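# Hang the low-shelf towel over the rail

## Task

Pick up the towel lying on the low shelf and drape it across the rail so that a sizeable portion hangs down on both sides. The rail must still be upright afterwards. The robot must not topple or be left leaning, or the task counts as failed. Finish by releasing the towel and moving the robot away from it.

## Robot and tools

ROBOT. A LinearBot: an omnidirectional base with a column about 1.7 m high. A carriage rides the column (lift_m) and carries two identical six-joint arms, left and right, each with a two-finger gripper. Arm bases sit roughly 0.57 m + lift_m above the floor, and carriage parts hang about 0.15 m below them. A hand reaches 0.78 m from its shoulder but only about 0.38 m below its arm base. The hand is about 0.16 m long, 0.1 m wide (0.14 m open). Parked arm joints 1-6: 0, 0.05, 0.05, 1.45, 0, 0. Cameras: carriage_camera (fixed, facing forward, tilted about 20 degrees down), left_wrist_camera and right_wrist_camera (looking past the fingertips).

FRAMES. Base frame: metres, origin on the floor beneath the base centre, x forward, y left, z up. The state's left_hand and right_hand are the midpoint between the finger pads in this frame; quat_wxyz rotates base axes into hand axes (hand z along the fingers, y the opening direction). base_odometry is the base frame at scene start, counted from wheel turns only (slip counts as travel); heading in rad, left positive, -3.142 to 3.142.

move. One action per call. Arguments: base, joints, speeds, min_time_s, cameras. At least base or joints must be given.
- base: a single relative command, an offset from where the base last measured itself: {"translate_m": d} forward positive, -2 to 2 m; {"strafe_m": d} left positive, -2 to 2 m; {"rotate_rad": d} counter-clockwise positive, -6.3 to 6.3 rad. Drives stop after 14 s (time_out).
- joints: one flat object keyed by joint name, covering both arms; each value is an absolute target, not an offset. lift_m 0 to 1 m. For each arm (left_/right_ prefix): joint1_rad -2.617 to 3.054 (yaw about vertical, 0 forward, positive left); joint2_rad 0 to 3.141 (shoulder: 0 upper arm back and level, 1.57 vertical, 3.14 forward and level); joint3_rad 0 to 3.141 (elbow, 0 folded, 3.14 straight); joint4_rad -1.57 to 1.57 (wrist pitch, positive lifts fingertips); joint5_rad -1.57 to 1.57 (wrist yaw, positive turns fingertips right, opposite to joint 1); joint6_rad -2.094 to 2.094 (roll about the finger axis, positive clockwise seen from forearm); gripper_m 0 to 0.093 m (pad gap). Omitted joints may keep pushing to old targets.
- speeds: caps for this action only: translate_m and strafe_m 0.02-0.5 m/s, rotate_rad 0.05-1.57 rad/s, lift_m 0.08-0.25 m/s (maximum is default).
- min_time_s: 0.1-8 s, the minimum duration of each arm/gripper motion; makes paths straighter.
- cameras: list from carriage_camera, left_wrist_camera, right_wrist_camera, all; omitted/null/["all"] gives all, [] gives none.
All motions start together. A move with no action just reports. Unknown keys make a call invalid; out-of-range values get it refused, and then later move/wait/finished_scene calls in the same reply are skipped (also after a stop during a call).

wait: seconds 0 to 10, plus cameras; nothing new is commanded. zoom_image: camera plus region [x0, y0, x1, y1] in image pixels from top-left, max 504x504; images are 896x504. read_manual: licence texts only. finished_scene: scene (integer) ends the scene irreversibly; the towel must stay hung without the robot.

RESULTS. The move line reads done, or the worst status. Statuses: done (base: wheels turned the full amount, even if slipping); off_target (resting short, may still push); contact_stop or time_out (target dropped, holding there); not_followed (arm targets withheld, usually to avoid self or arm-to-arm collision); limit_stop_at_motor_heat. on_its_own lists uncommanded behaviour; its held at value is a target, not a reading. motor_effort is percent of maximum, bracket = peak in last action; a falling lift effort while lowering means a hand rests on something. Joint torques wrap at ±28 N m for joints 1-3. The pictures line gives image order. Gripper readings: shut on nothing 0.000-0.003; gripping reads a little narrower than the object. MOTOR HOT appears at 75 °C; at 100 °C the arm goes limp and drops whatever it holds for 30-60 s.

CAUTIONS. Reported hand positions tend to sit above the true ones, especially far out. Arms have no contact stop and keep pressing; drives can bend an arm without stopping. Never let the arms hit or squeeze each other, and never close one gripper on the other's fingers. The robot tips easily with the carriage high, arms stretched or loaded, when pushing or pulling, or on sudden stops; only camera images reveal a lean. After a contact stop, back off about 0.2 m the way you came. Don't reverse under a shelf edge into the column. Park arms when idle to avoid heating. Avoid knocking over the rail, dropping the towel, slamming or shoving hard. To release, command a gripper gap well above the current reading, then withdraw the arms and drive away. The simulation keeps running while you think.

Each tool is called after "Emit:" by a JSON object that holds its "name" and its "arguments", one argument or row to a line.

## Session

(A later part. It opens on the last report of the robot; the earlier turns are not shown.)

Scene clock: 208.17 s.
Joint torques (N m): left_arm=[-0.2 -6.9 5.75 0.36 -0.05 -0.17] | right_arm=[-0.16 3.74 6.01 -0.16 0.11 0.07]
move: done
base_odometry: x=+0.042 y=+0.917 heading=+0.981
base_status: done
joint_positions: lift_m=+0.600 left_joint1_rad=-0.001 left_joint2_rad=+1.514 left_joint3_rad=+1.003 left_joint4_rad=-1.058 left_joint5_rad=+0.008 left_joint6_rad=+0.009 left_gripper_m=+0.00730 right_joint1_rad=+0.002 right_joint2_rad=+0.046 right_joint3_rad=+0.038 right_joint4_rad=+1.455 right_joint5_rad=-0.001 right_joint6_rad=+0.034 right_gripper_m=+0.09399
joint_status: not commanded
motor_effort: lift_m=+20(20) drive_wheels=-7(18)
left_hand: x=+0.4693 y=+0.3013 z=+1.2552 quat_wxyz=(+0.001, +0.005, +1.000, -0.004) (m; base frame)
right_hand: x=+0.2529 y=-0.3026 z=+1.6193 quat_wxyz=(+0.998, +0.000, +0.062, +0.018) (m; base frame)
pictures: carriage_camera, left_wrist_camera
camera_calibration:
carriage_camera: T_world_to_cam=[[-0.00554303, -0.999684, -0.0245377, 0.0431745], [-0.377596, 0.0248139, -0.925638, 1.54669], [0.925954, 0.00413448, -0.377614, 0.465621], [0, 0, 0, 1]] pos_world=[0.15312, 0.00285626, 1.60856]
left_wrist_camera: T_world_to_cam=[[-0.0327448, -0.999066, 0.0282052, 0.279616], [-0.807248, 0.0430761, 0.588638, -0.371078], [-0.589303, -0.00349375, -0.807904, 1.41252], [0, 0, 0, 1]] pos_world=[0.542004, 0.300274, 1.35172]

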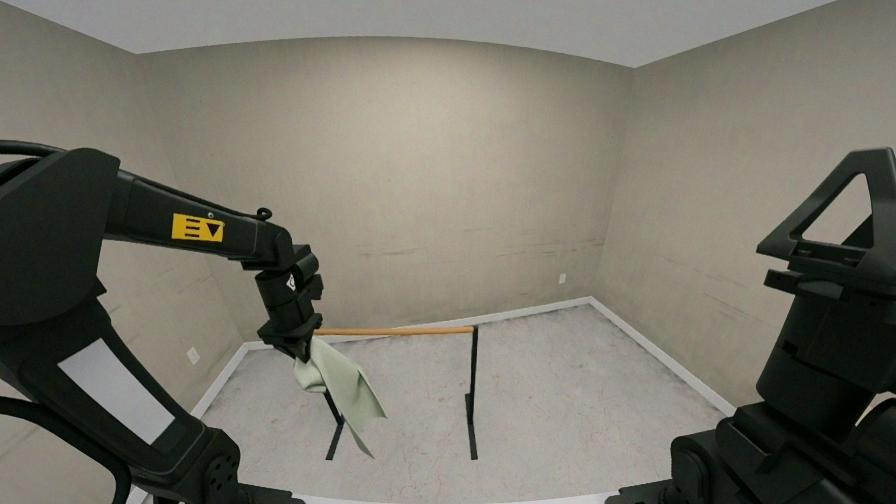

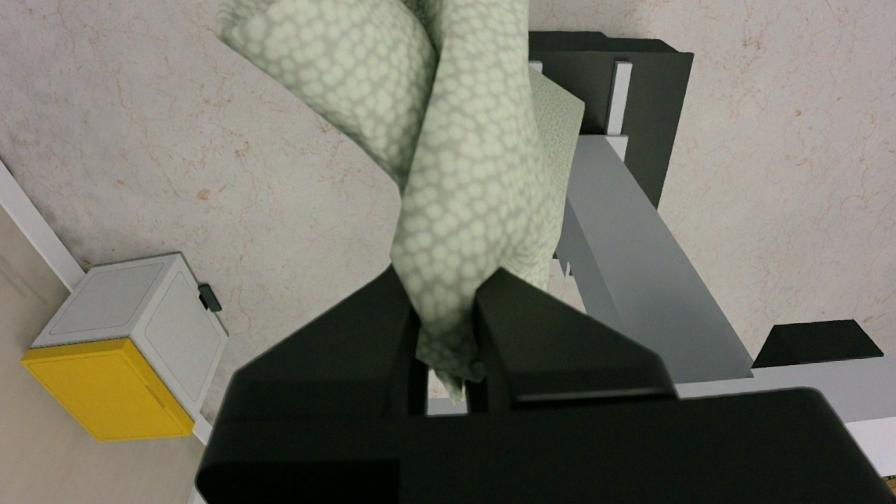

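Emit:
{"name": "move", "arguments": {
  "joints": {"lift_m": 0.66, "left_joint1_rad": 0.0, "left_joint2_rad": 2.84, "left_joint3_rad": 2.166, "left_joint4_rad": -0.871},
  "min_time_s": 2.5,
  "cameras": []
}}

Emit:
{"name": "move", "arguments": {
  "base": {"translate_m": 0.36},
  "speeds": {"translate_m": 0.15},
  "cameras": ["carriage_camera", "left_wrist_camera"]
}}

Emit:
{"name": "zoom_image", "arguments": {
  "camera": "carriage_camera",
  "region": [280, 260, 560, 440]
}}

Scene clock: 224.77 s.
Joint torques (N m): left_arm=[-0.18 -12.55 7.28 0.69 -0.05 -0.16] | right_arm=[-0.23 3.82 5.98 -0.17 0.07 0.07]
move: done
base_odometry: x=+0.042 y=+0.917 heading=+0.981
base_status: not commanded
joint_positions: lift_m=+0.660 left_joint1_rad=-0.001 left_joint2_rad=+2.817 left_joint3_rad=+2.145 left_joint4_rad=-0.890 left_joint5_rad=+0.008 left_joint6_rad=+0.009 left_gripper_m=+0.00730 right_joint1_rad=+0.002 right_joint2_rad=+0.046 right_joint3_rad=+0.038 right_joint4_rad=+1.455 right_joint5_rad=-0.001 right_joint6_rad=+0.034 right_gripper_m=+0.09399
joint_status: all done
motor_effort: lift_m=+25(30) drive_wheels=-6(7)
left_hand: x=+0.7224 y=+0.3010 z=+1.0972 quat_wxyz=(+0.004, +0.005, +1.000, -0.004) (m; base frame)
right_hand: x=+0.2529 y=-0.3026 z=+1.6787 quat_wxyz=(+0.998, +0.000, +0.062, +0.018) (m; base frame)
pictures: none
No camera images: "cameras" was empty.

Scene clock: 228.07 s.
Joint torques (N m): left_arm=[-0.17 -12.49 7.36 0.61 -0.03 -0.17] | right_arm=[-0.18 3.71 5.97 -0.11 0.08 0.07]
move: done
base_odometry: x=+0.242 y=+1.216 heading=+0.982
base_status: done
joint_positions: lift_m=+0.660 left_joint1_rad=-0.001 left_joint2_rad=+2.817 left_joint3_rad=+2.145 left_joint4_rad=-0.885 left_joint5_rad=+0.008 left_joint6_rad=+0.009 left_gripper_m=+0.00730 right_joint1_rad=+0.002 right_joint2_rad=+0.046 right_joint3_rad=+0.038 right_joint4_rad=+1.456 right_joint5_rad=-0.001 right_joint6_rad=+0.034 right_gripper_m=+0.09399
joint_status: not commanded
motor_effort: lift_m=+24(25) drive_wheels=-4(11)
left_hand: x=+0.7237 y=+0.3010 z=+1.0972 quat_wxyz=(+0.007, +0.005, +1.000, -0.004) (m; base frame)
right_hand: x=+0.2527 y=-0.3026 z=+1.6787 quat_wxyz=(+0.998, +0.000, +0.061, +0.018) (m; base frame)
pictures: carriage_camera, left_wrist_camera
camera_calibration:
carriage_camera: T_world_to_cam=[[-0.00554303, -0.999684, -0.0245377, 0.044632], [-0.377596, 0.0248139, -0.925638, 1.60168], [0.925954, 0.00413448, -0.377614, 0.488051], [0, 0, 0, 1]] pos_world=[0.15312, 0.00285626, 1.66796]
left_wrist_camera: T_world_to_cam=[[-0.0330993, -0.999066, 0.0277858, 0.29292], [-0.814663, 0.0430745, 0.578333, -0.0560095], [-0.578989, -0.00349364, -0.815328, 1.43552], [0, 0, 0, 1]] pos_world=[0.795218, 0.300074, 1.19467]

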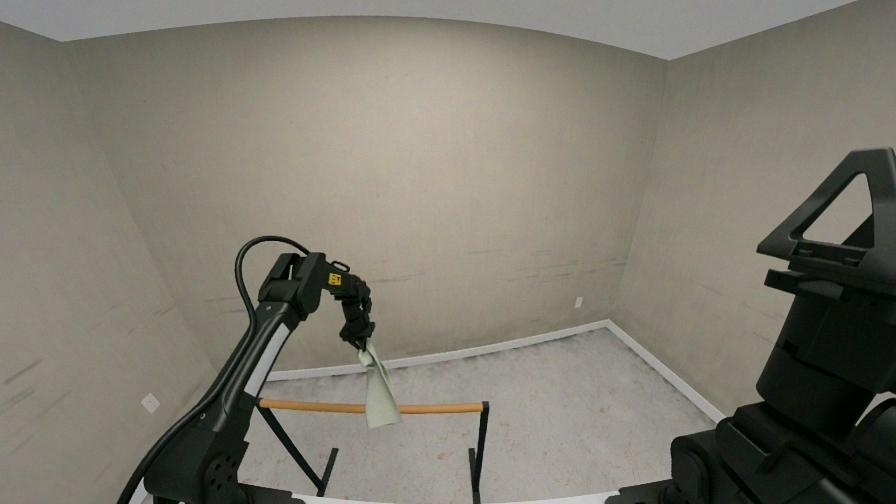

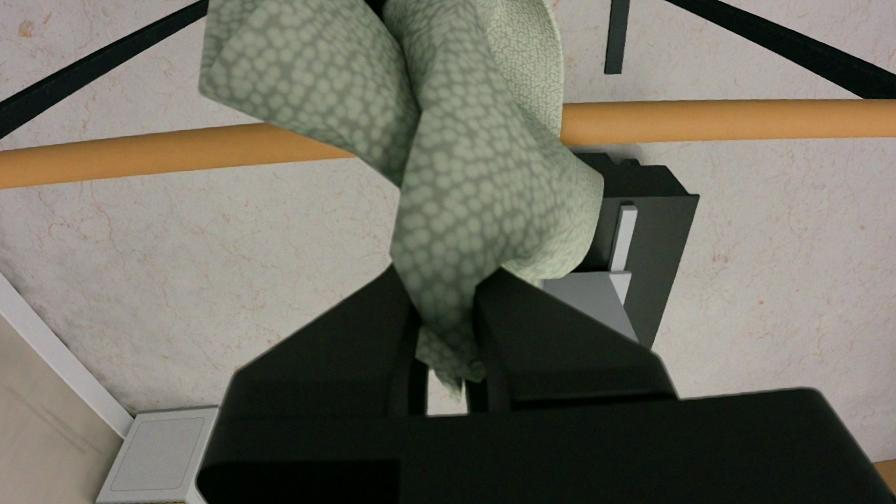

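Scaled by 1.800 from the camera's 896x504 image, which has a finer 1280x720 frame.

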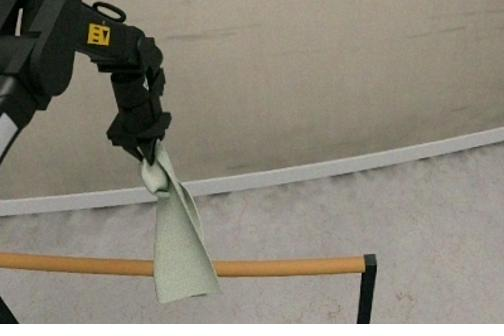

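Emit:
{"name": "move", "arguments": {
  "base": {"translate_m": 0.08},
  "speeds": {"translate_m": 0.1},
  "cameras": ["carriage_camera", "left_wrist_camera"]
}}

Emit:
{"name": "zoom_image", "arguments": {
  "camera": "carriage_camera",
  "region": [280, 280, 520, 440]
}}

Scene clock: 240.23 s.
Joint torques (N m): left_arm=[-0.2 -12.57 7.32 0.64 -0.04 -0.17] | right_arm=[-0.25 3.49 6.06 -0.18 0.08 0.05]
move: done
base_odometry: x=+0.286 y=+1.283 heading=+0.982
base_status: done
joint_positions: lift_m=+0.660 left_joint1_rad=-0.001 left_joint2_rad=+2.817 left_joint3_rad=+2.145 left_joint4_rad=-0.883 left_joint5_rad=+0.008 left_joint6_rad=+0.009 left_gripper_m=+0.00730 right_joint1_rad=+0.002 right_joint2_rad=+0.046 right_joint3_rad=+0.038 right_joint4_rad=+1.456 right_joint5_rad=-0.001 right_joint6_rad=+0.034 right_gripper_m=+0.09399
joint_status: not commanded
motor_effort: lift_m=+24(25) drive_wheels=-4(13)
left_hand: x=+0.7242 y=+0.3010 z=+1.0972 quat_wxyz=(+0.008, +0.005, +1.000, -0.004) (m; base frame)
right_hand: x=+0.2526 y=-0.3026 z=+1.6787 quat_wxyz=(+0.998, +0.000, +0.061, +0.018) (m; base frame)
pictures: carriage_camera, left_wrist_camera
camera_calibration:
carriage_camera: T_world_to_cam=[[-0.00554303, -0.999684, -0.0245377, 0.044632], [-0.377596, 0.0248139, -0.925638, 1.60168], [0.925954, 0.00413448, -0.377614, 0.488051], [0, 0, 0, 1]] pos_world=[0.15312, 0.00285626, 1.66796]
left_wrist_camera: T_world_to_cam=[[-0.0331526, -0.999066, 0.0277243, 0.29304], [-0.815737, 0.0430759, 0.576817, -0.0532337], [-0.577472, -0.00349281, -0.816403, 1.43579], [0, 0, 0, 1]] pos_world=[0.79542, 0.300074, 1.19477]

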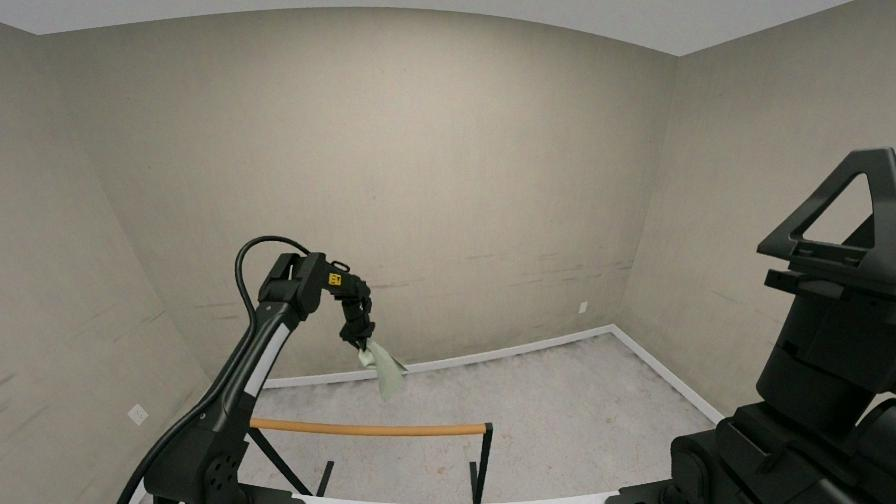

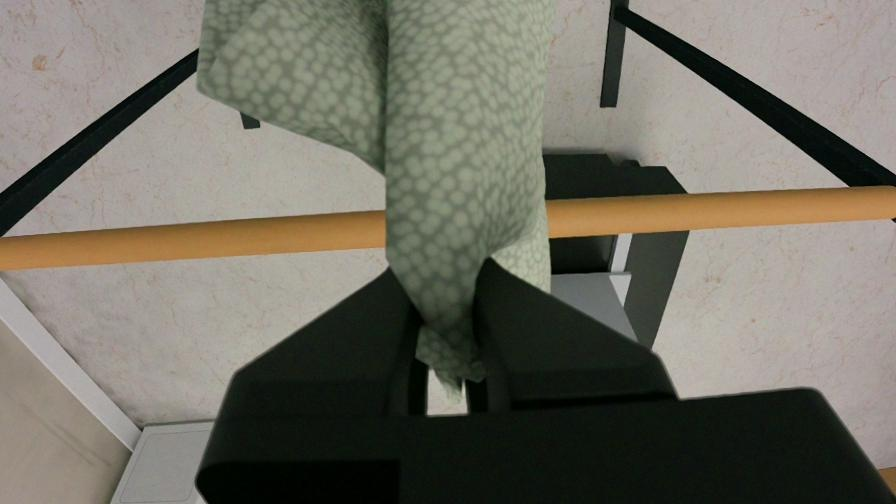

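Scaled by 2.100 from the camera's 896x504 image, which has a finer 1280x720 frame.

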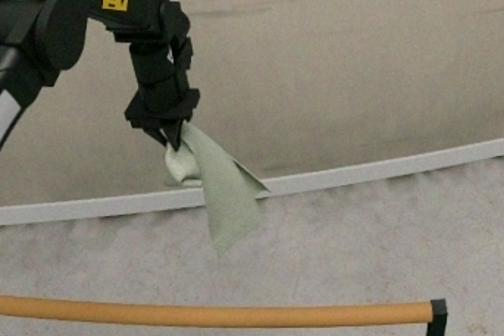

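Emit:
{"name": "move", "arguments": {
  "cameras": ["carriage_camera"]
}}

Emit:
{"name": "zoom_image", "arguments": {
  "camera": "carriage_camera",
  "region": [280, 280, 520, 440]
}}

Scene clock: 247.33 s.
Joint torques (N m): left_arm=[-0.17 -12.49 7.31 0.62 -0.05 -0.18] | right_arm=[-0.16 3.82 6.05 -0.17 0.08 0.06]
base_odometry: x=+0.286 y=+1.283 heading=+0.982
base_status: done
joint_positions: lift_m=+0.660 left_joint1_rad=-0.001 left_joint2_rad=+2.817 left_joint3_rad=+2.145 left_joint4_rad=-0.883 left_joint5_rad=+0.008 left_joint6_rad=+0.009 left_gripper_m=+0.00730 right_joint1_rad=+0.002 right_joint2_rad=+0.046 right_joint3_rad=+0.038 right_joint4_rad=+1.456 right_joint5_rad=-0.001 right_joint6_rad=+0.034 right_gripper_m=+0.09399
joint_status: not commanded
motor_effort: lift_m=+24(25) drive_wheels=-4(13)
left_hand: x=+0.7242 y=+0.3010 z=+1.0972 quat_wxyz=(+0.008, +0.005, +1.000, -0.004) (m; base frame)
right_hand: x=+0.2526 y=-0.3026 z=+1.6787 quat_wxyz=(+0.998, +0.000, +0.061, +0.018) (m; base frame)
pictures: carriage_camera
camera_calibration:
carriage_camera: T_world_to_cam=[[-0.00554303, -0.999684, -0.0245377, 0.044632], [-0.377596, 0.0248139, -0.925638, 1.60168], [0.925954, 0.00413448, -0.377614, 0.488051], [0, 0, 0, 1]] pos_world=[0.15312, 0.00285626, 1.66796]

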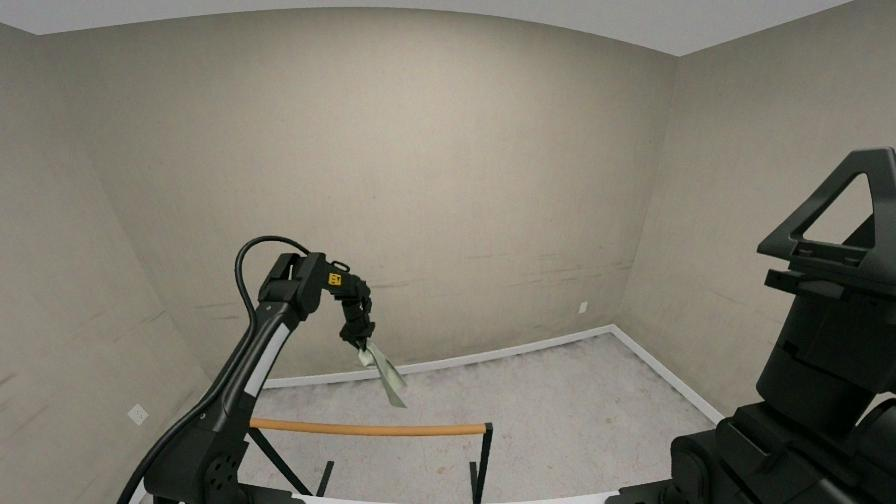

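Scaled by 2.100 from the camera's 896x504 image, which has a finer 1280x720 frame.

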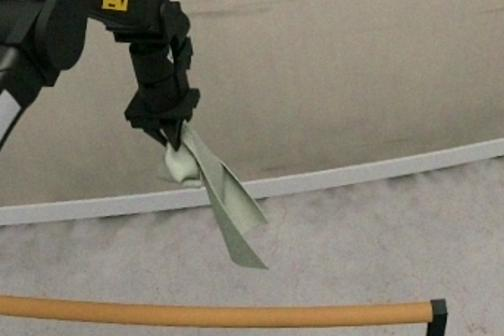

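Emit:
{"name": "move", "arguments": {
  "joints": {"lift_m": 0.52},
  "speeds": {"lift_m": 0.12},
  "cameras": []
}}

Emit:
{"name": "move", "arguments": {
  "base": {"translate_m": -0.16},
  "speeds": {"translate_m": 0.1},
  "cameras": ["carriage_camera", "left_wrist_camera"]
}}

Emit:
{"name": "zoom_image", "arguments": {
  "camera": "carriage_camera",
  "region": [280, 280, 520, 440]
}}

Scene clock: 266.17 s.
Joint torques (N m): left_arm=[-0.27 -13.34 6.67 0.64 -0.05 -0.18] | right_arm=[-0.2 3.77 5.98 -0.17 0.07 0.08]
move: done
base_odometry: x=+0.286 y=+1.283 heading=+0.982
base_status: not commanded
joint_positions: lift_m=+0.520 left_joint1_rad=-0.001 left_joint2_rad=+2.827 left_joint3_rad=+2.154 left_joint4_rad=-0.881 left_joint5_rad=+0.008 left_joint6_rad=+0.009 left_gripper_m=+0.00730 right_joint1_rad=+0.002 right_joint2_rad=+0.046 right_joint3_rad=+0.038 right_joint4_rad=+1.456 right_joint5_rad=-0.001 right_joint6_rad=+0.034 right_gripper_m=+0.09399
joint_status: all done
motor_effort: lift_m=+20(20) drive_wheels=+5(5)
left_hand: x=+0.7250 y=+0.3010 z=+0.9551 quat_wxyz=(+0.009, +0.005, +1.000, -0.004) (m; base frame)
right_hand: x=+0.2526 y=-0.3026 z=+1.5393 quat_wxyz=(+0.998, +0.000, +0.061, +0.018) (m; base frame)
pictures: none
No camera images: "cameras" was empty.

Scene clock: 268.57 s.
Joint torques (N m): left_arm=[-0.21 -13.5 6.71 0.59 -0.05 -0.17] | right_arm=[-0.2 3.7 5.78 -0.17 0.08 0.08]
move: done
base_odometry: x=+0.197 y=+1.150 heading=+0.983
base_status: done
joint_positions: lift_m=+0.520 left_joint1_rad=-0.001 left_joint2_rad=+2.827 left_joint3_rad=+2.154 left_joint4_rad=-0.879 left_joint5_rad=+0.008 left_joint6_rad=+0.009 left_gripper_m=+0.00730 right_joint1_rad=+0.002 right_joint2_rad=+0.046 right_joint3_rad=+0.038 right_joint4_rad=+1.456 right_joint5_rad=-0.001 right_joint6_rad=+0.034 right_gripper_m=+0.09399
joint_status: not commanded
motor_effort: lift_m=+20(20) drive_wheels=-2(11)
left_hand: x=+0.7255 y=+0.3010 z=+0.9551 quat_wxyz=(+0.009, +0.005, +1.000, -0.004) (m; base frame)
right_hand: x=+0.2527 y=-0.3026 z=+1.5393 quat_wxyz=(+0.998, +0.000, +0.061, +0.018) (m; base frame)
pictures: carriage_camera, left_wrist_camera
camera_calibration:
carriage_camera: T_world_to_cam=[[-0.00554303, -0.999684, -0.0245377, 0.0412115], [-0.377596, 0.0248139, -0.925638, 1.47264], [0.925954, 0.00413448, -0.377614, 0.435412], [0, 0, 0, 1]] pos_world=[0.15312, 0.00285626, 1.52856]
left_wrist_camera: T_world_to_cam=[[-0.0332265, -0.999066, 0.0276363, 0.297163], [-0.81727, 0.0430763, 0.574643, 0.0330324], [-0.575296, -0.00349294, -0.817938, 1.32046], [0, 0, 0, 1]] pos_world=[0.796523, 0.300074, 1.05286]

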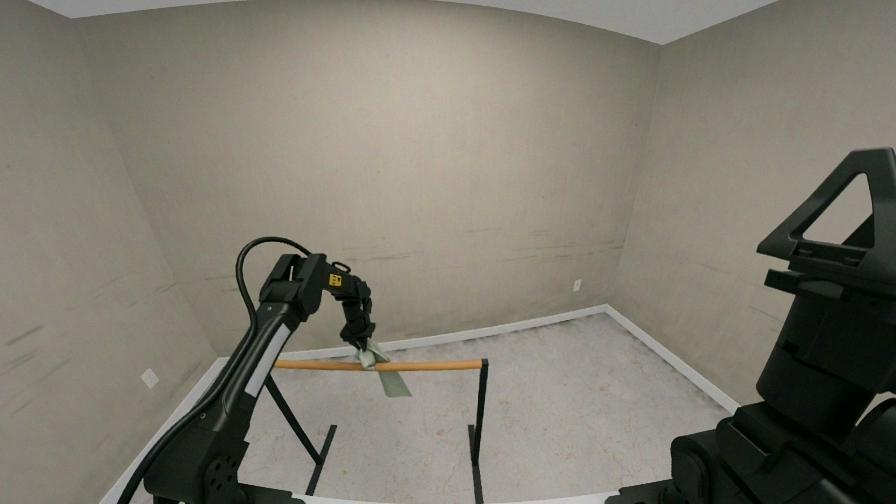

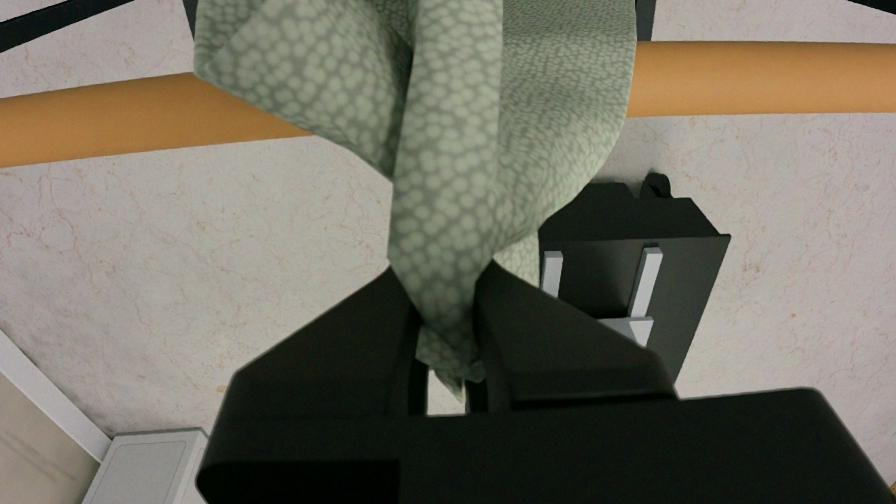

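Scaled by 2.100 from the camera's 896x504 image, which has a finer 1280x720 frame.

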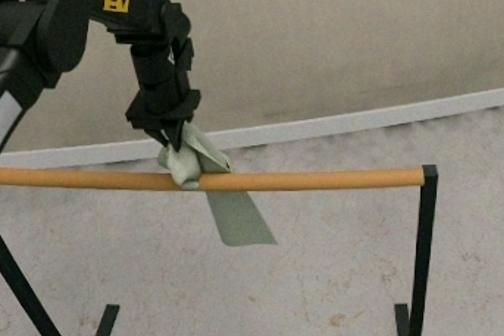

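Emit:
{"name": "move", "arguments": {
  "base": {"translate_m": -0.12},
  "speeds": {"translate_m": 0.08},
  "cameras": ["carriage_camera"]
}}

Emit:
{"name": "zoom_image", "arguments": {
  "camera": "carriage_camera",
  "region": [280, 260, 520, 420]
}}

Emit:
{"name": "move", "arguments": {
  "joints": {"lift_m": 0.3},
  "speeds": {"lift_m": 0.1},
  "cameras": ["carriage_camera", "left_wrist_camera"]
}}

Emit:
{"name": "zoom_image", "arguments": {
  "camera": "carriage_camera",
  "region": [280, 240, 520, 400]
}}

Scene clock: 275.90 s.
Joint torques (N m): left_arm=[-0.24 -13.37 6.69 0.54 -0.06 -0.18] | right_arm=[-0.23 3.79 5.87 -0.17 0.08 0.07]
move: done
base_odometry: x=+0.130 y=+1.050 heading=+0.983
base_status: done
joint_positions: lift_m=+0.520 left_joint1_rad=-0.001 left_joint2_rad=+2.827 left_joint3_rad=+2.154 left_joint4_rad=-0.871 left_joint5_rad=+0.008 left_joint6_rad=+0.009 left_gripper_m=+0.00730 right_joint1_rad=+0.002 right_joint2_rad=+0.046 right_joint3_rad=+0.038 right_joint4_rad=+1.455 right_joint5_rad=-0.001 right_joint6_rad=+0.034 right_gripper_m=+0.09399
joint_status: not commanded
motor_effort: lift_m=+20(20) drive_wheels=+2(10)
left_hand: x=+0.7275 y=+0.3010 z=+0.9552 quat_wxyz=(+0.013, +0.005, +1.000, -0.004) (m; base frame)
right_hand: x=+0.2528 y=-0.3026 z=+1.5393 quat_wxyz=(+0.998, +0.000, +0.061, +0.018) (m; base frame)
pictures: carriage_camera
camera_calibration:
carriage_camera: T_world_to_cam=[[-0.00554303, -0.999684, -0.0245377, 0.0412115], [-0.377596, 0.0248139, -0.925638, 1.47264], [0.925954, 0.00413448, -0.377614, 0.435412], [0, 0, 0, 1]] pos_world=[0.15312, 0.00285626, 1.52856]

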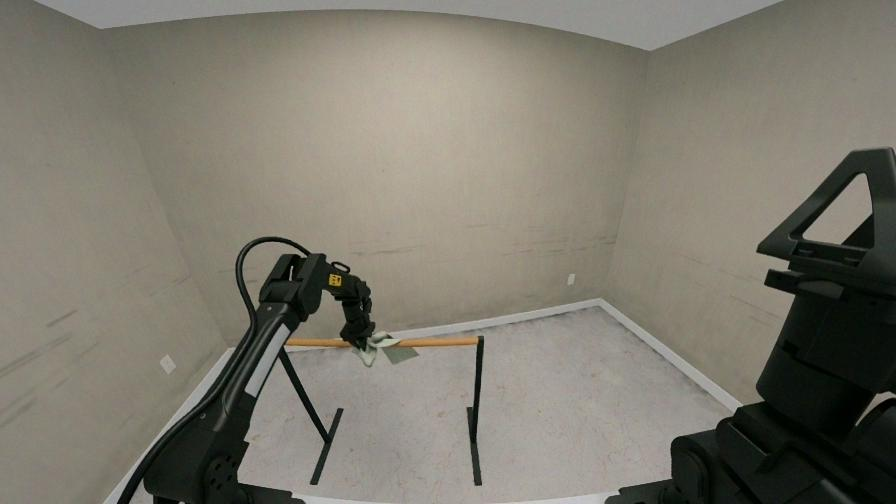

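Scaled by 2.100 from the camera's 896x504 image, which has a finer 1280x720 frame.

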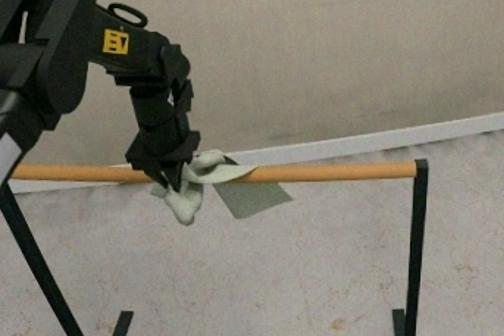

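Scene clock: 278.47 s.
Joint torques (N m): left_arm=[-0.25 -13.6 6.37 0.53 -0.06 -0.17] | right_arm=[-0.21 3.75 6.2 -0.17 0.08 0.06]
move: done
base_odometry: x=+0.130 y=+1.050 heading=+0.983
base_status: not commanded
joint_positions: lift_m=+0.300 left_joint1_rad=+0.000 left_joint2_rad=+2.828 left_joint3_rad=+2.157 left_joint4_rad=-0.871 left_joint5_rad=+0.008 left_joint6_rad=+0.005 left_gripper_m=+0.00729 right_joint1_rad=+0.002 right_joint2_rad=+0.046 right_joint3_rad=+0.038 right_joint4_rad=+1.455 right_joint5_rad=-0.001 right_joint6_rad=+0.034 right_gripper_m=+0.09399
joint_status: all done
motor_effort: lift_m=+20(20) drive_wheels=+2(2)
left_hand: x=+0.7285 y=+0.3014 z=+0.7355 quat_wxyz=(+0.015, +0.003, +1.000, -0.004) (m; base frame)
right_hand: x=+0.2528 y=-0.3026 z=+1.3192 quat_wxyz=(+0.998, +0.000, +0.061, +0.018) (m; base frame)
pictures: carriage_camera, left_wrist_camera
camera_calibration:
carriage_camera: T_world_to_cam=[[-0.00554303, -0.999684, -0.0245377, 0.0358107], [-0.377596, 0.0248139, -0.925638, 1.26891], [0.925954, 0.00413448, -0.377614, 0.352299], [0, 0, 0, 1]] pos_world=[0.15312, 0.00285626, 1.30846]
left_wrist_camera: T_world_to_cam=[[-0.0293022, -0.999193, 0.0274673, 0.301006], [-0.823503, 0.0397068, 0.565921, 0.173671], [-0.566555, -0.00603663, -0.824002, 1.14146], [0, 0, 0, 1]] pos_world=[0.798541, 0.300758, 0.834016]

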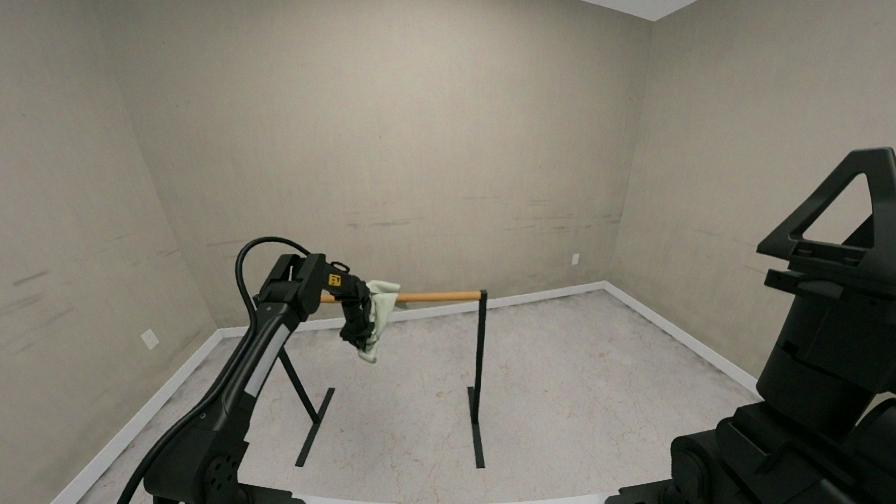

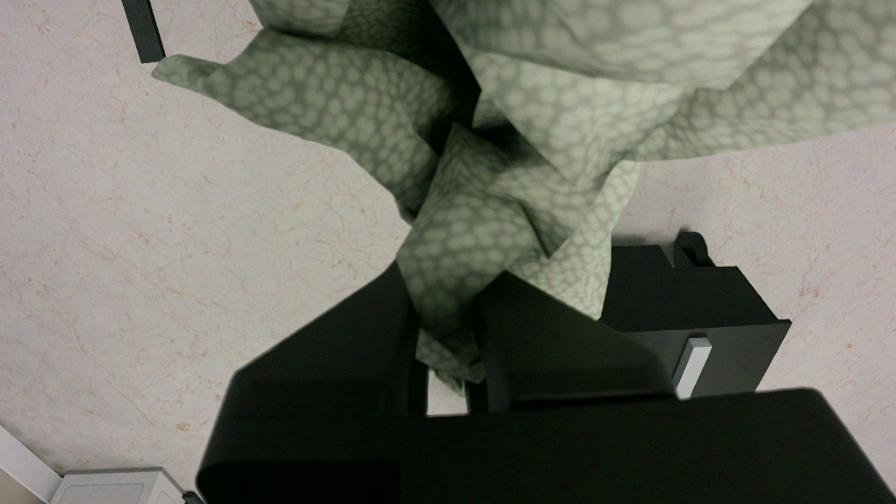

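Scaled by 2.100 from the camera's 896x504 image, which has a finer 1280x720 frame.

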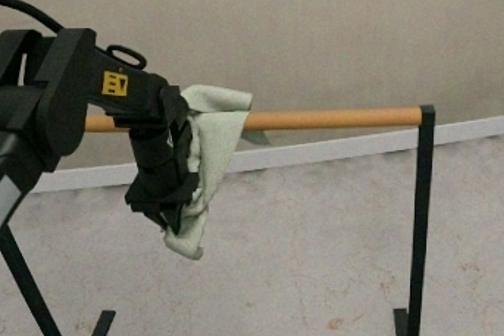

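Emit:
{"name": "move", "arguments": {
  "joints": {"lift_m": 0.52},
  "speeds": {"lift_m": 0.15},
  "cameras": []
}}

Emit:
{"name": "move", "arguments": {
  "base": {"translate_m": 0.19},
  "speeds": {"translate_m": 0.12},
  "cameras": []
}}

Emit:
{"name": "wait", "arguments": {
  "seconds": 1.0,
  "cameras": ["carriage_camera", "left_wrist_camera"]
}}

Emit:
{"name": "zoom_image", "arguments": {
  "camera": "carriage_camera",
  "region": [280, 280, 520, 440]
}}

Scene clock: 312.97 s.
Joint torques (N m): left_arm=[-0.28 -13.81 6.27 0.55 -0.03 -0.14] | right_arm=[-0.17 3.88 6.02 -0.19 0.06 0.06]
move: done
base_odometry: x=+0.130 y=+1.050 heading=+0.983
base_status: not commanded
joint_positions: lift_m=+0.520 left_joint1_rad=+0.000 left_joint2_rad=+2.831 left_joint3_rad=+2.160 left_joint4_rad=-0.873 left_joint5_rad=+0.008 left_joint6_rad=+0.005 left_gripper_m=+0.00729 right_joint1_rad=+0.002 right_joint2_rad=+0.046 right_joint3_rad=+0.038 right_joint4_rad=+1.455 right_joint5_rad=-0.001 right_joint6_rad=+0.034 right_gripper_m=+0.09399
joint_status: all done
motor_effort: lift_m=+25(30) drive_wheels=-1(1)
left_hand: x=+0.7279 y=+0.3014 z=+0.9538 quat_wxyz=(+0.013, +0.003, +1.000, -0.004) (m; base frame)
right_hand: x=+0.2528 y=-0.3026 z=+1.5387 quat_wxyz=(+0.998, +0.000, +0.061, +0.018) (m; base frame)
pictures: none
No camera images: "cameras" was empty.

Scene clock: 315.33 s.
Joint torques (N m): left_arm=[-0.24 -13.91 6.19 0.55 -0.04 -0.13] | right_arm=[-0.18 3.82 6.05 -0.15 0.07 0.07]
move: done
base_odometry: x=+0.235 y=+1.209 heading=+0.984
base_status: done
joint_positions: lift_m=+0.520 left_joint1_rad=+0.000 left_joint2_rad=+2.831 left_joint3_rad=+2.160 left_joint4_rad=-0.873 left_joint5_rad=+0.008 left_joint6_rad=+0.005 left_gripper_m=+0.00729 right_joint1_rad=+0.002 right_joint2_rad=+0.046 right_joint3_rad=+0.038 right_joint4_rad=+1.455 right_joint5_rad=-0.001 right_joint6_rad=+0.034 right_gripper_m=+0.09399
joint_status: not commanded
motor_effort: lift_m=+24(25) drive_wheels=-5(10)
left_hand: x=+0.7279 y=+0.3014 z=+0.9538 quat_wxyz=(+0.013, +0.003, +1.000, -0.004) (m; base frame)
right_hand: x=+0.2528 y=-0.3026 z=+1.5387 quat_wxyz=(+0.998, +0.000, +0.061, +0.018) (m; base frame)
pictures: none
No camera images: "cameras" was empty.

Scene clock: 316.33 s.
Joint torques (N m): left_arm=[-0.28 -13.85 6.19 0.54 -0.05 -0.12] | right_arm=[-0.18 3.78 6 -0.19 0.08 0.07]
base_odometry: x=+0.235 y=+1.209 heading=+0.984
base_status: done
joint_positions: lift_m=+0.520 left_joint1_rad=+0.000 left_joint2_rad=+2.831 left_joint3_rad=+2.160 left_joint4_rad=-0.873 left_joint5_rad=+0.008 left_joint6_rad=+0.005 left_gripper_m=+0.00729 right_joint1_rad=+0.002 right_joint2_rad=+0.046 right_joint3_rad=+0.038 right_joint4_rad=+1.455 right_joint5_rad=-0.001 right_joint6_rad=+0.034 right_gripper_m=+0.09399
joint_status: not commanded
motor_effort: lift_m=+24(25) drive_wheels=-5(10)
left_hand: x=+0.7279 y=+0.3014 z=+0.9538 quat_wxyz=(+0.013, +0.003, +1.000, -0.004) (m; base frame)
right_hand: x=+0.2528 y=-0.3026 z=+1.5387 quat_wxyz=(+0.998, +0.000, +0.061, +0.018) (m; base frame)
wait: 1.00 s; at rest by 0.27 s
pictures: carriage_camera, left_wrist_camera
camera_calibration:
carriage_camera: T_world_to_cam=[[-0.00554303, -0.999684, -0.0245377, 0.0411968], [-0.377596, 0.0248139, -0.925638, 1.47209], [0.925954, 0.00413448, -0.377614, 0.435185], [0, 0, 0, 1]] pos_world=[0.15312, 0.00285626, 1.52796]
left_wrist_camera: T_world_to_cam=[[-0.0292162, -0.999193, 0.0275542, 0.294846], [-0.821788, 0.0397036, 0.568409, 0.0460018], [-0.569044, -0.00603699, -0.822285, 1.3212], [0, 0, 0, 1]] pos_world=[0.798237, 0.300758, 1.05213]

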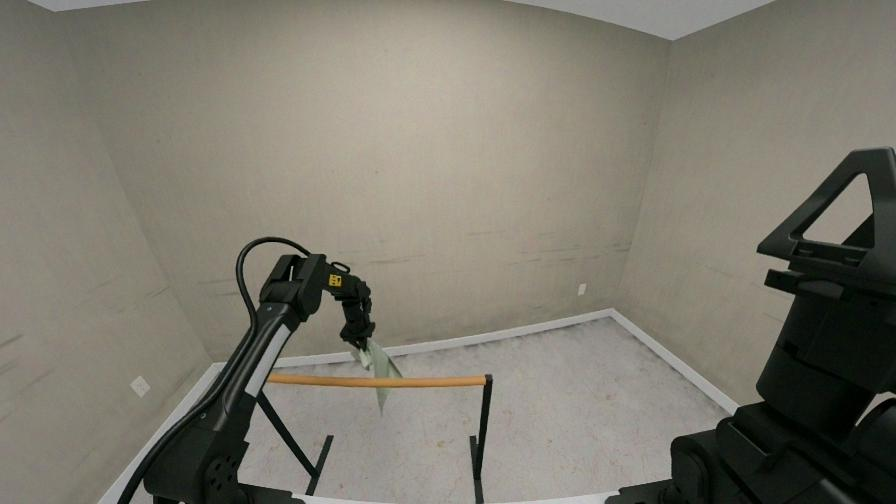

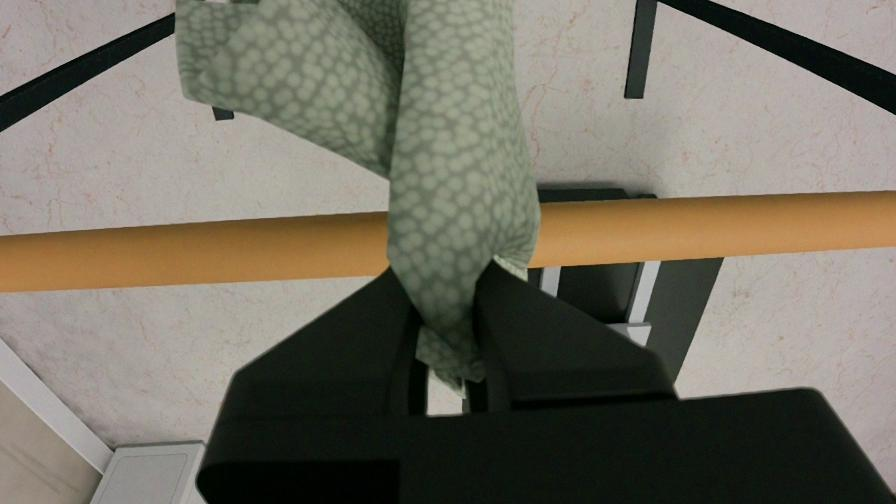

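Scaled by 2.100 from the camera's 896x504 image, which has a finer 1280x720 frame.

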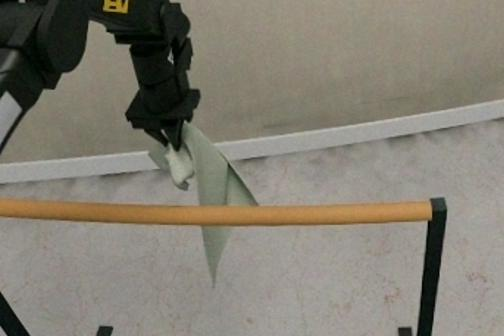

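Emit:
{"name": "move", "arguments": {
  "base": {"translate_m": -0.13},
  "speeds": {"translate_m": 0.08},
  "cameras": ["carriage_camera", "left_wrist_camera"]
}}

Emit:
{"name": "zoom_image", "arguments": {
  "camera": "carriage_camera",
  "region": [280, 260, 520, 420]
}}

Scene clock: 324.43 s.
Joint torques (N m): left_arm=[-0.28 -13.79 6.19 0.57 -0.03 -0.14] | right_arm=[-0.23 3.81 5.97 -0.15 0.07 0.06]
move: done
base_odometry: x=+0.163 y=+1.101 heading=+0.984
base_status: done
joint_positions: lift_m=+0.520 left_joint1_rad=+0.000 left_joint2_rad=+2.831 left_joint3_rad=+2.160 left_joint4_rad=-0.872 left_joint5_rad=+0.008 left_joint6_rad=+0.005 left_gripper_m=+0.00729 right_joint1_rad=+0.002 right_joint2_rad=+0.046 right_joint3_rad=+0.038 right_joint4_rad=+1.455 right_joint5_rad=-0.001 right_joint6_rad=+0.034 right_gripper_m=+0.09399
joint_status: not commanded
motor_effort: lift_m=+25(25) drive_wheels=+1(12)
left_hand: x=+0.7281 y=+0.3014 z=+0.9538 quat_wxyz=(+0.014, +0.003, +1.000, -0.004) (m; base frame)
right_hand: x=+0.2529 y=-0.3026 z=+1.5387 quat_wxyz=(+0.998, +0.000, +0.062, +0.018) (m; base frame)
pictures: carriage_camera, left_wrist_camera
camera_calibration:
carriage_camera: T_world_to_cam=[[-0.00554303, -0.999684, -0.0245377, 0.0411968], [-0.377596, 0.0248139, -0.925638, 1.47209], [0.925954, 0.00413448, -0.377614, 0.435185], [0, 0, 0, 1]] pos_world=[0.15312, 0.00285626, 1.52796]
left_wrist_camera: T_world_to_cam=[[-0.029241, -0.999193, 0.0275321, 0.294893], [-0.822229, 0.0397068, 0.56777, 0.0471099], [-0.568405, -0.00603553, -0.822727, 1.32121], [0, 0, 0, 1]] pos_world=[0.798338, 0.300758, 1.05212]

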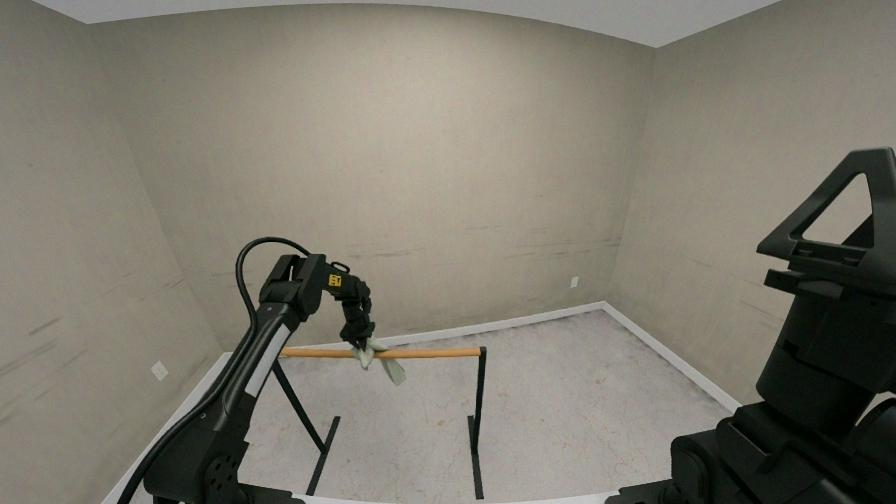

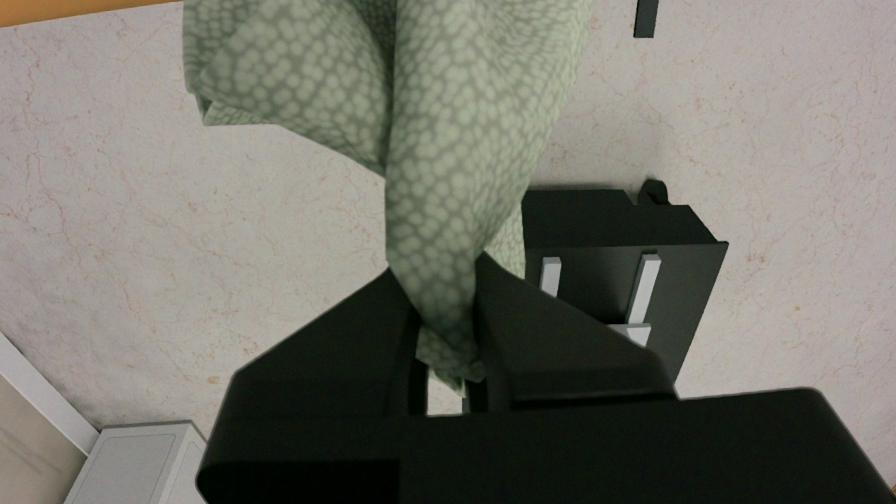

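Scaled by 2.100 from the camera's 896x504 image, which has a finer 1280x720 frame.

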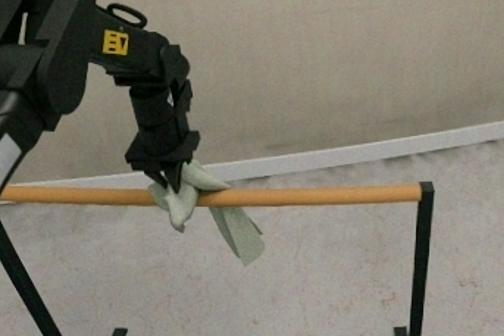

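Emit:
{"name": "move", "arguments": {
  "joints": {"lift_m": 0.388},
  "speeds": {"lift_m": 0.08},
  "cameras": ["carriage_camera", "left_wrist_camera"]
}}

Emit:
{"name": "zoom_image", "arguments": {
  "camera": "carriage_camera",
  "region": [280, 250, 520, 410]
}}

Scene clock: 331.57 s.
Joint torques (N m): left_arm=[-0.27 -13.78 6.11 0.57 -0.04 -0.14] | right_arm=[-0.24 3.82 6.01 -0.19 0.08 0.06]
move: done
base_odometry: x=+0.163 y=+1.101 heading=+0.984
base_status: not commanded
joint_positions: lift_m=+0.388 left_joint1_rad=+0.000 left_joint2_rad=+2.831 left_joint3_rad=+2.161 left_joint4_rad=-0.871 left_joint5_rad=+0.008 left_joint6_rad=+0.005 left_gripper_m=+0.00724 right_joint1_rad=+0.002 right_joint2_rad=+0.046 right_joint3_rad=+0.038 right_joint4_rad=+1.455 right_joint5_rad=-0.001 right_joint6_rad=+0.034 right_gripper_m=+0.09399
joint_status: all done
motor_effort: lift_m=+20(20) drive_wheels=+1(2)
left_hand: x=+0.7287 y=+0.3014 z=+0.8226 quat_wxyz=(+0.015, +0.003, +1.000, -0.004) (m; base frame)
right_hand: x=+0.2529 y=-0.3026 z=+1.4073 quat_wxyz=(+0.998, +0.000, +0.062, +0.018) (m; base frame)
pictures: carriage_camera, left_wrist_camera
camera_calibration:
carriage_camera: T_world_to_cam=[[-0.00554303, -0.999684, -0.0245377, 0.03797], [-0.377596, 0.0248139, -0.925638, 1.35037], [0.925954, 0.00413448, -0.377614, 0.385529], [0, 0, 0, 1]] pos_world=[0.15312, 0.00285626, 1.39646]
left_wrist_camera: T_world_to_cam=[[-0.0292946, -0.999193, 0.0274793, 0.298603], [-0.823298, 0.0397095, 0.566218, 0.124105], [-0.566852, -0.00603658, -0.823797, 1.2134], [0, 0, 0, 1]] pos_world=[0.79874, 0.300758, 0.921117]

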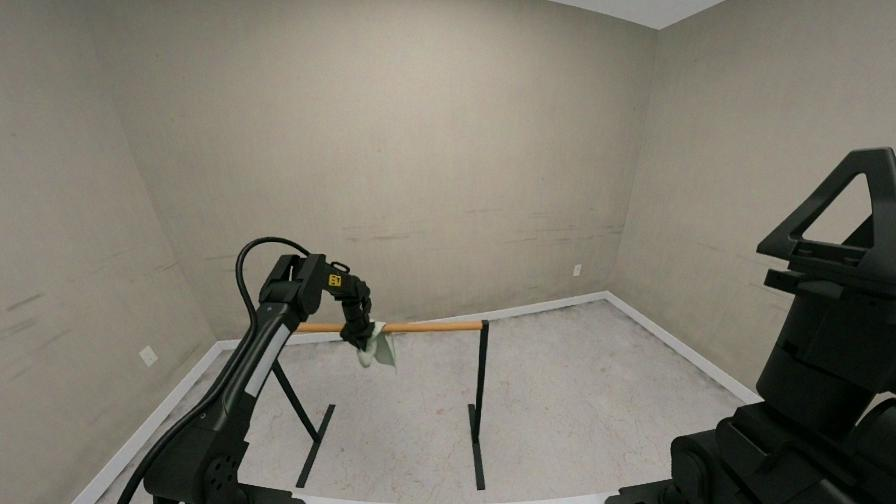

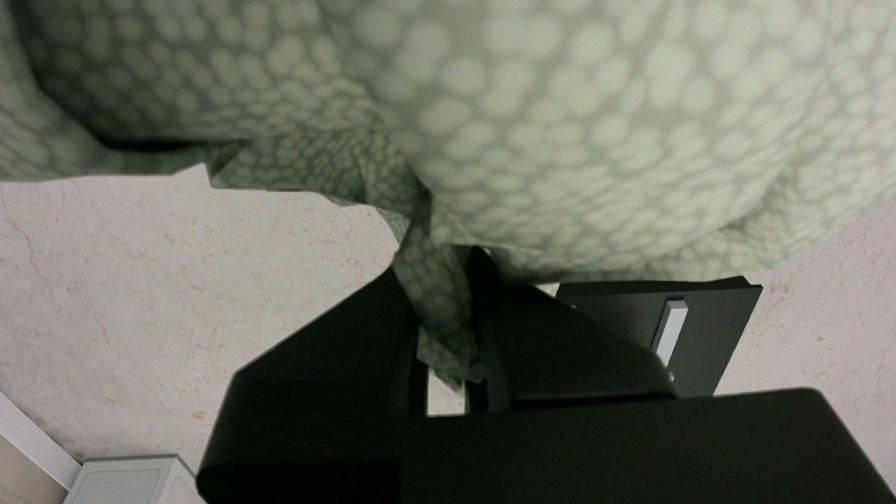

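Scaled by 2.100 from the camera's 896x504 image, which has a finer 1280x720 frame.

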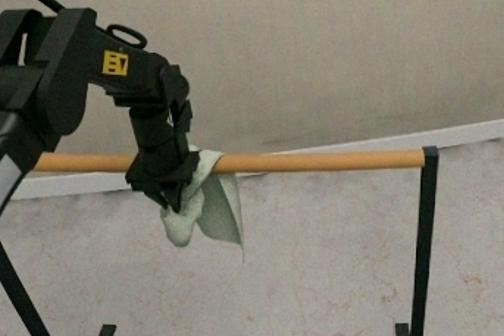

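Emit:
{"name": "move", "arguments": {
  "joints": {"left_gripper_m": 0.06},
  "min_time_s": 1.5,
  "cameras": ["carriage_camera", "left_wrist_camera"]
}}

Emit:
{"name": "zoom_image", "arguments": {
  "camera": "carriage_camera",
  "region": [280, 250, 520, 410]
}}

Scene clock: 338.80 s.
Joint torques (N m): left_arm=[-0.28 -13.87 6.13 0.55 -0.04 -0.12] | right_arm=[-0.21 3.78 6.01 -0.17 0.07 0.07]
move: done
base_odometry: x=+0.163 y=+1.101 heading=+0.984
base_status: not commanded
joint_positions: lift_m=+0.388 left_joint1_rad=+0.000 left_joint2_rad=+2.831 left_joint3_rad=+2.161 left_joint4_rad=-0.871 left_joint5_rad=+0.008 left_joint6_rad=+0.005 left_gripper_m=+0.05994 right_joint1_rad=+0.002 right_joint2_rad=+0.046 right_joint3_rad=+0.038 right_joint4_rad=+1.455 right_joint5_rad=-0.001 right_joint6_rad=+0.034 right_gripper_m=+0.09399
joint_status: all done
motor_effort: lift_m=+20(20) drive_wheels=-1(1)
left_hand: x=+0.7287 y=+0.3014 z=+0.8226 quat_wxyz=(+0.015, +0.003, +1.000, -0.004) (m; base frame)
right_hand: x=+0.2529 y=-0.3026 z=+1.4073 quat_wxyz=(+0.998, +0.000, +0.062, +0.018) (m; base frame)
pictures: carriage_camera, left_wrist_camera
camera_calibration:
carriage_camera: T_world_to_cam=[[-0.00554303, -0.999684, -0.0245377, 0.03797], [-0.377596, 0.0248139, -0.925638, 1.35037], [0.925954, 0.00413448, -0.377614, 0.385529], [0, 0, 0, 1]] pos_world=[0.15312, 0.00285626, 1.39646]
left_wrist_camera: T_world_to_cam=[[-0.0292946, -0.999193, 0.0274793, 0.298603], [-0.823298, 0.0397095, 0.566218, 0.124105], [-0.566852, -0.00603658, -0.823797, 1.2134], [0, 0, 0, 1]] pos_world=[0.79874, 0.300758, 0.921117]

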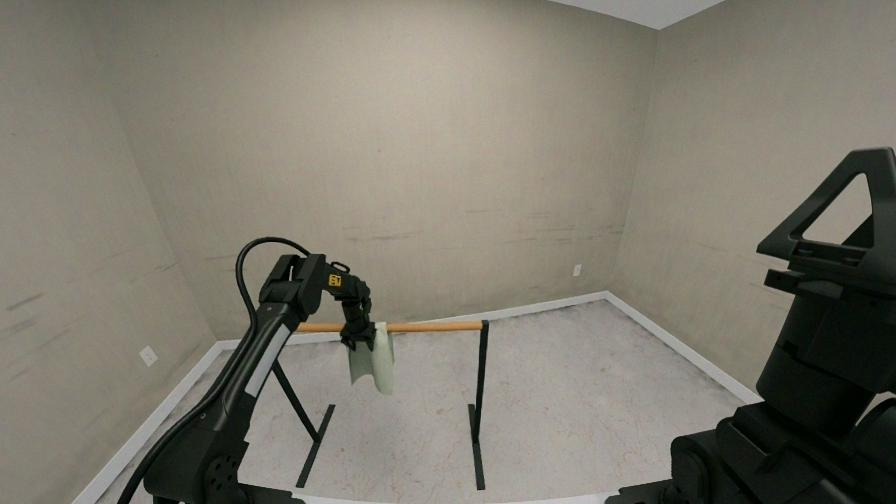

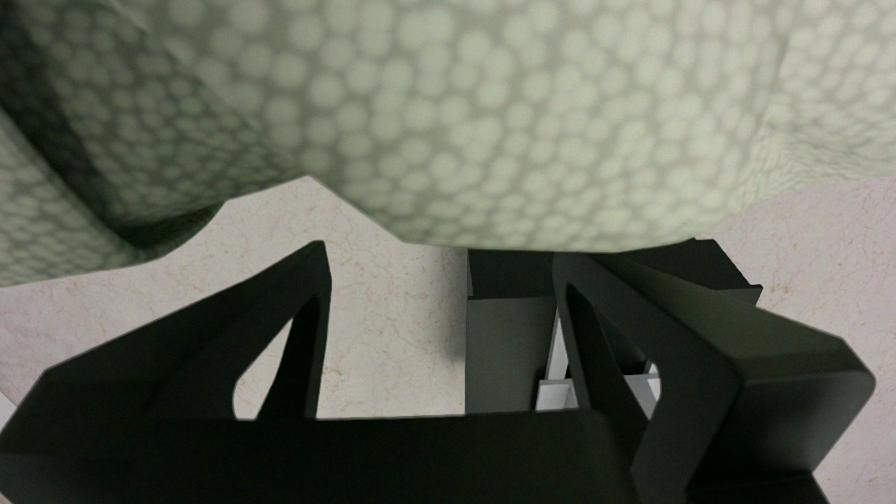

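Scaled by 2.100 from the camera's 896x504 image, which has a finer 1280x720 frame.

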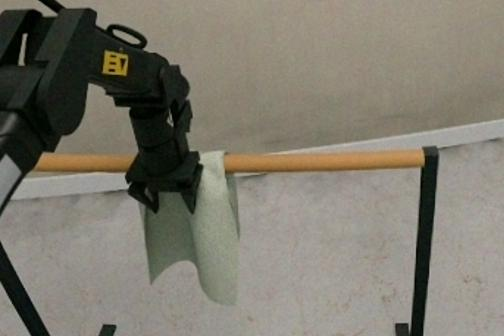

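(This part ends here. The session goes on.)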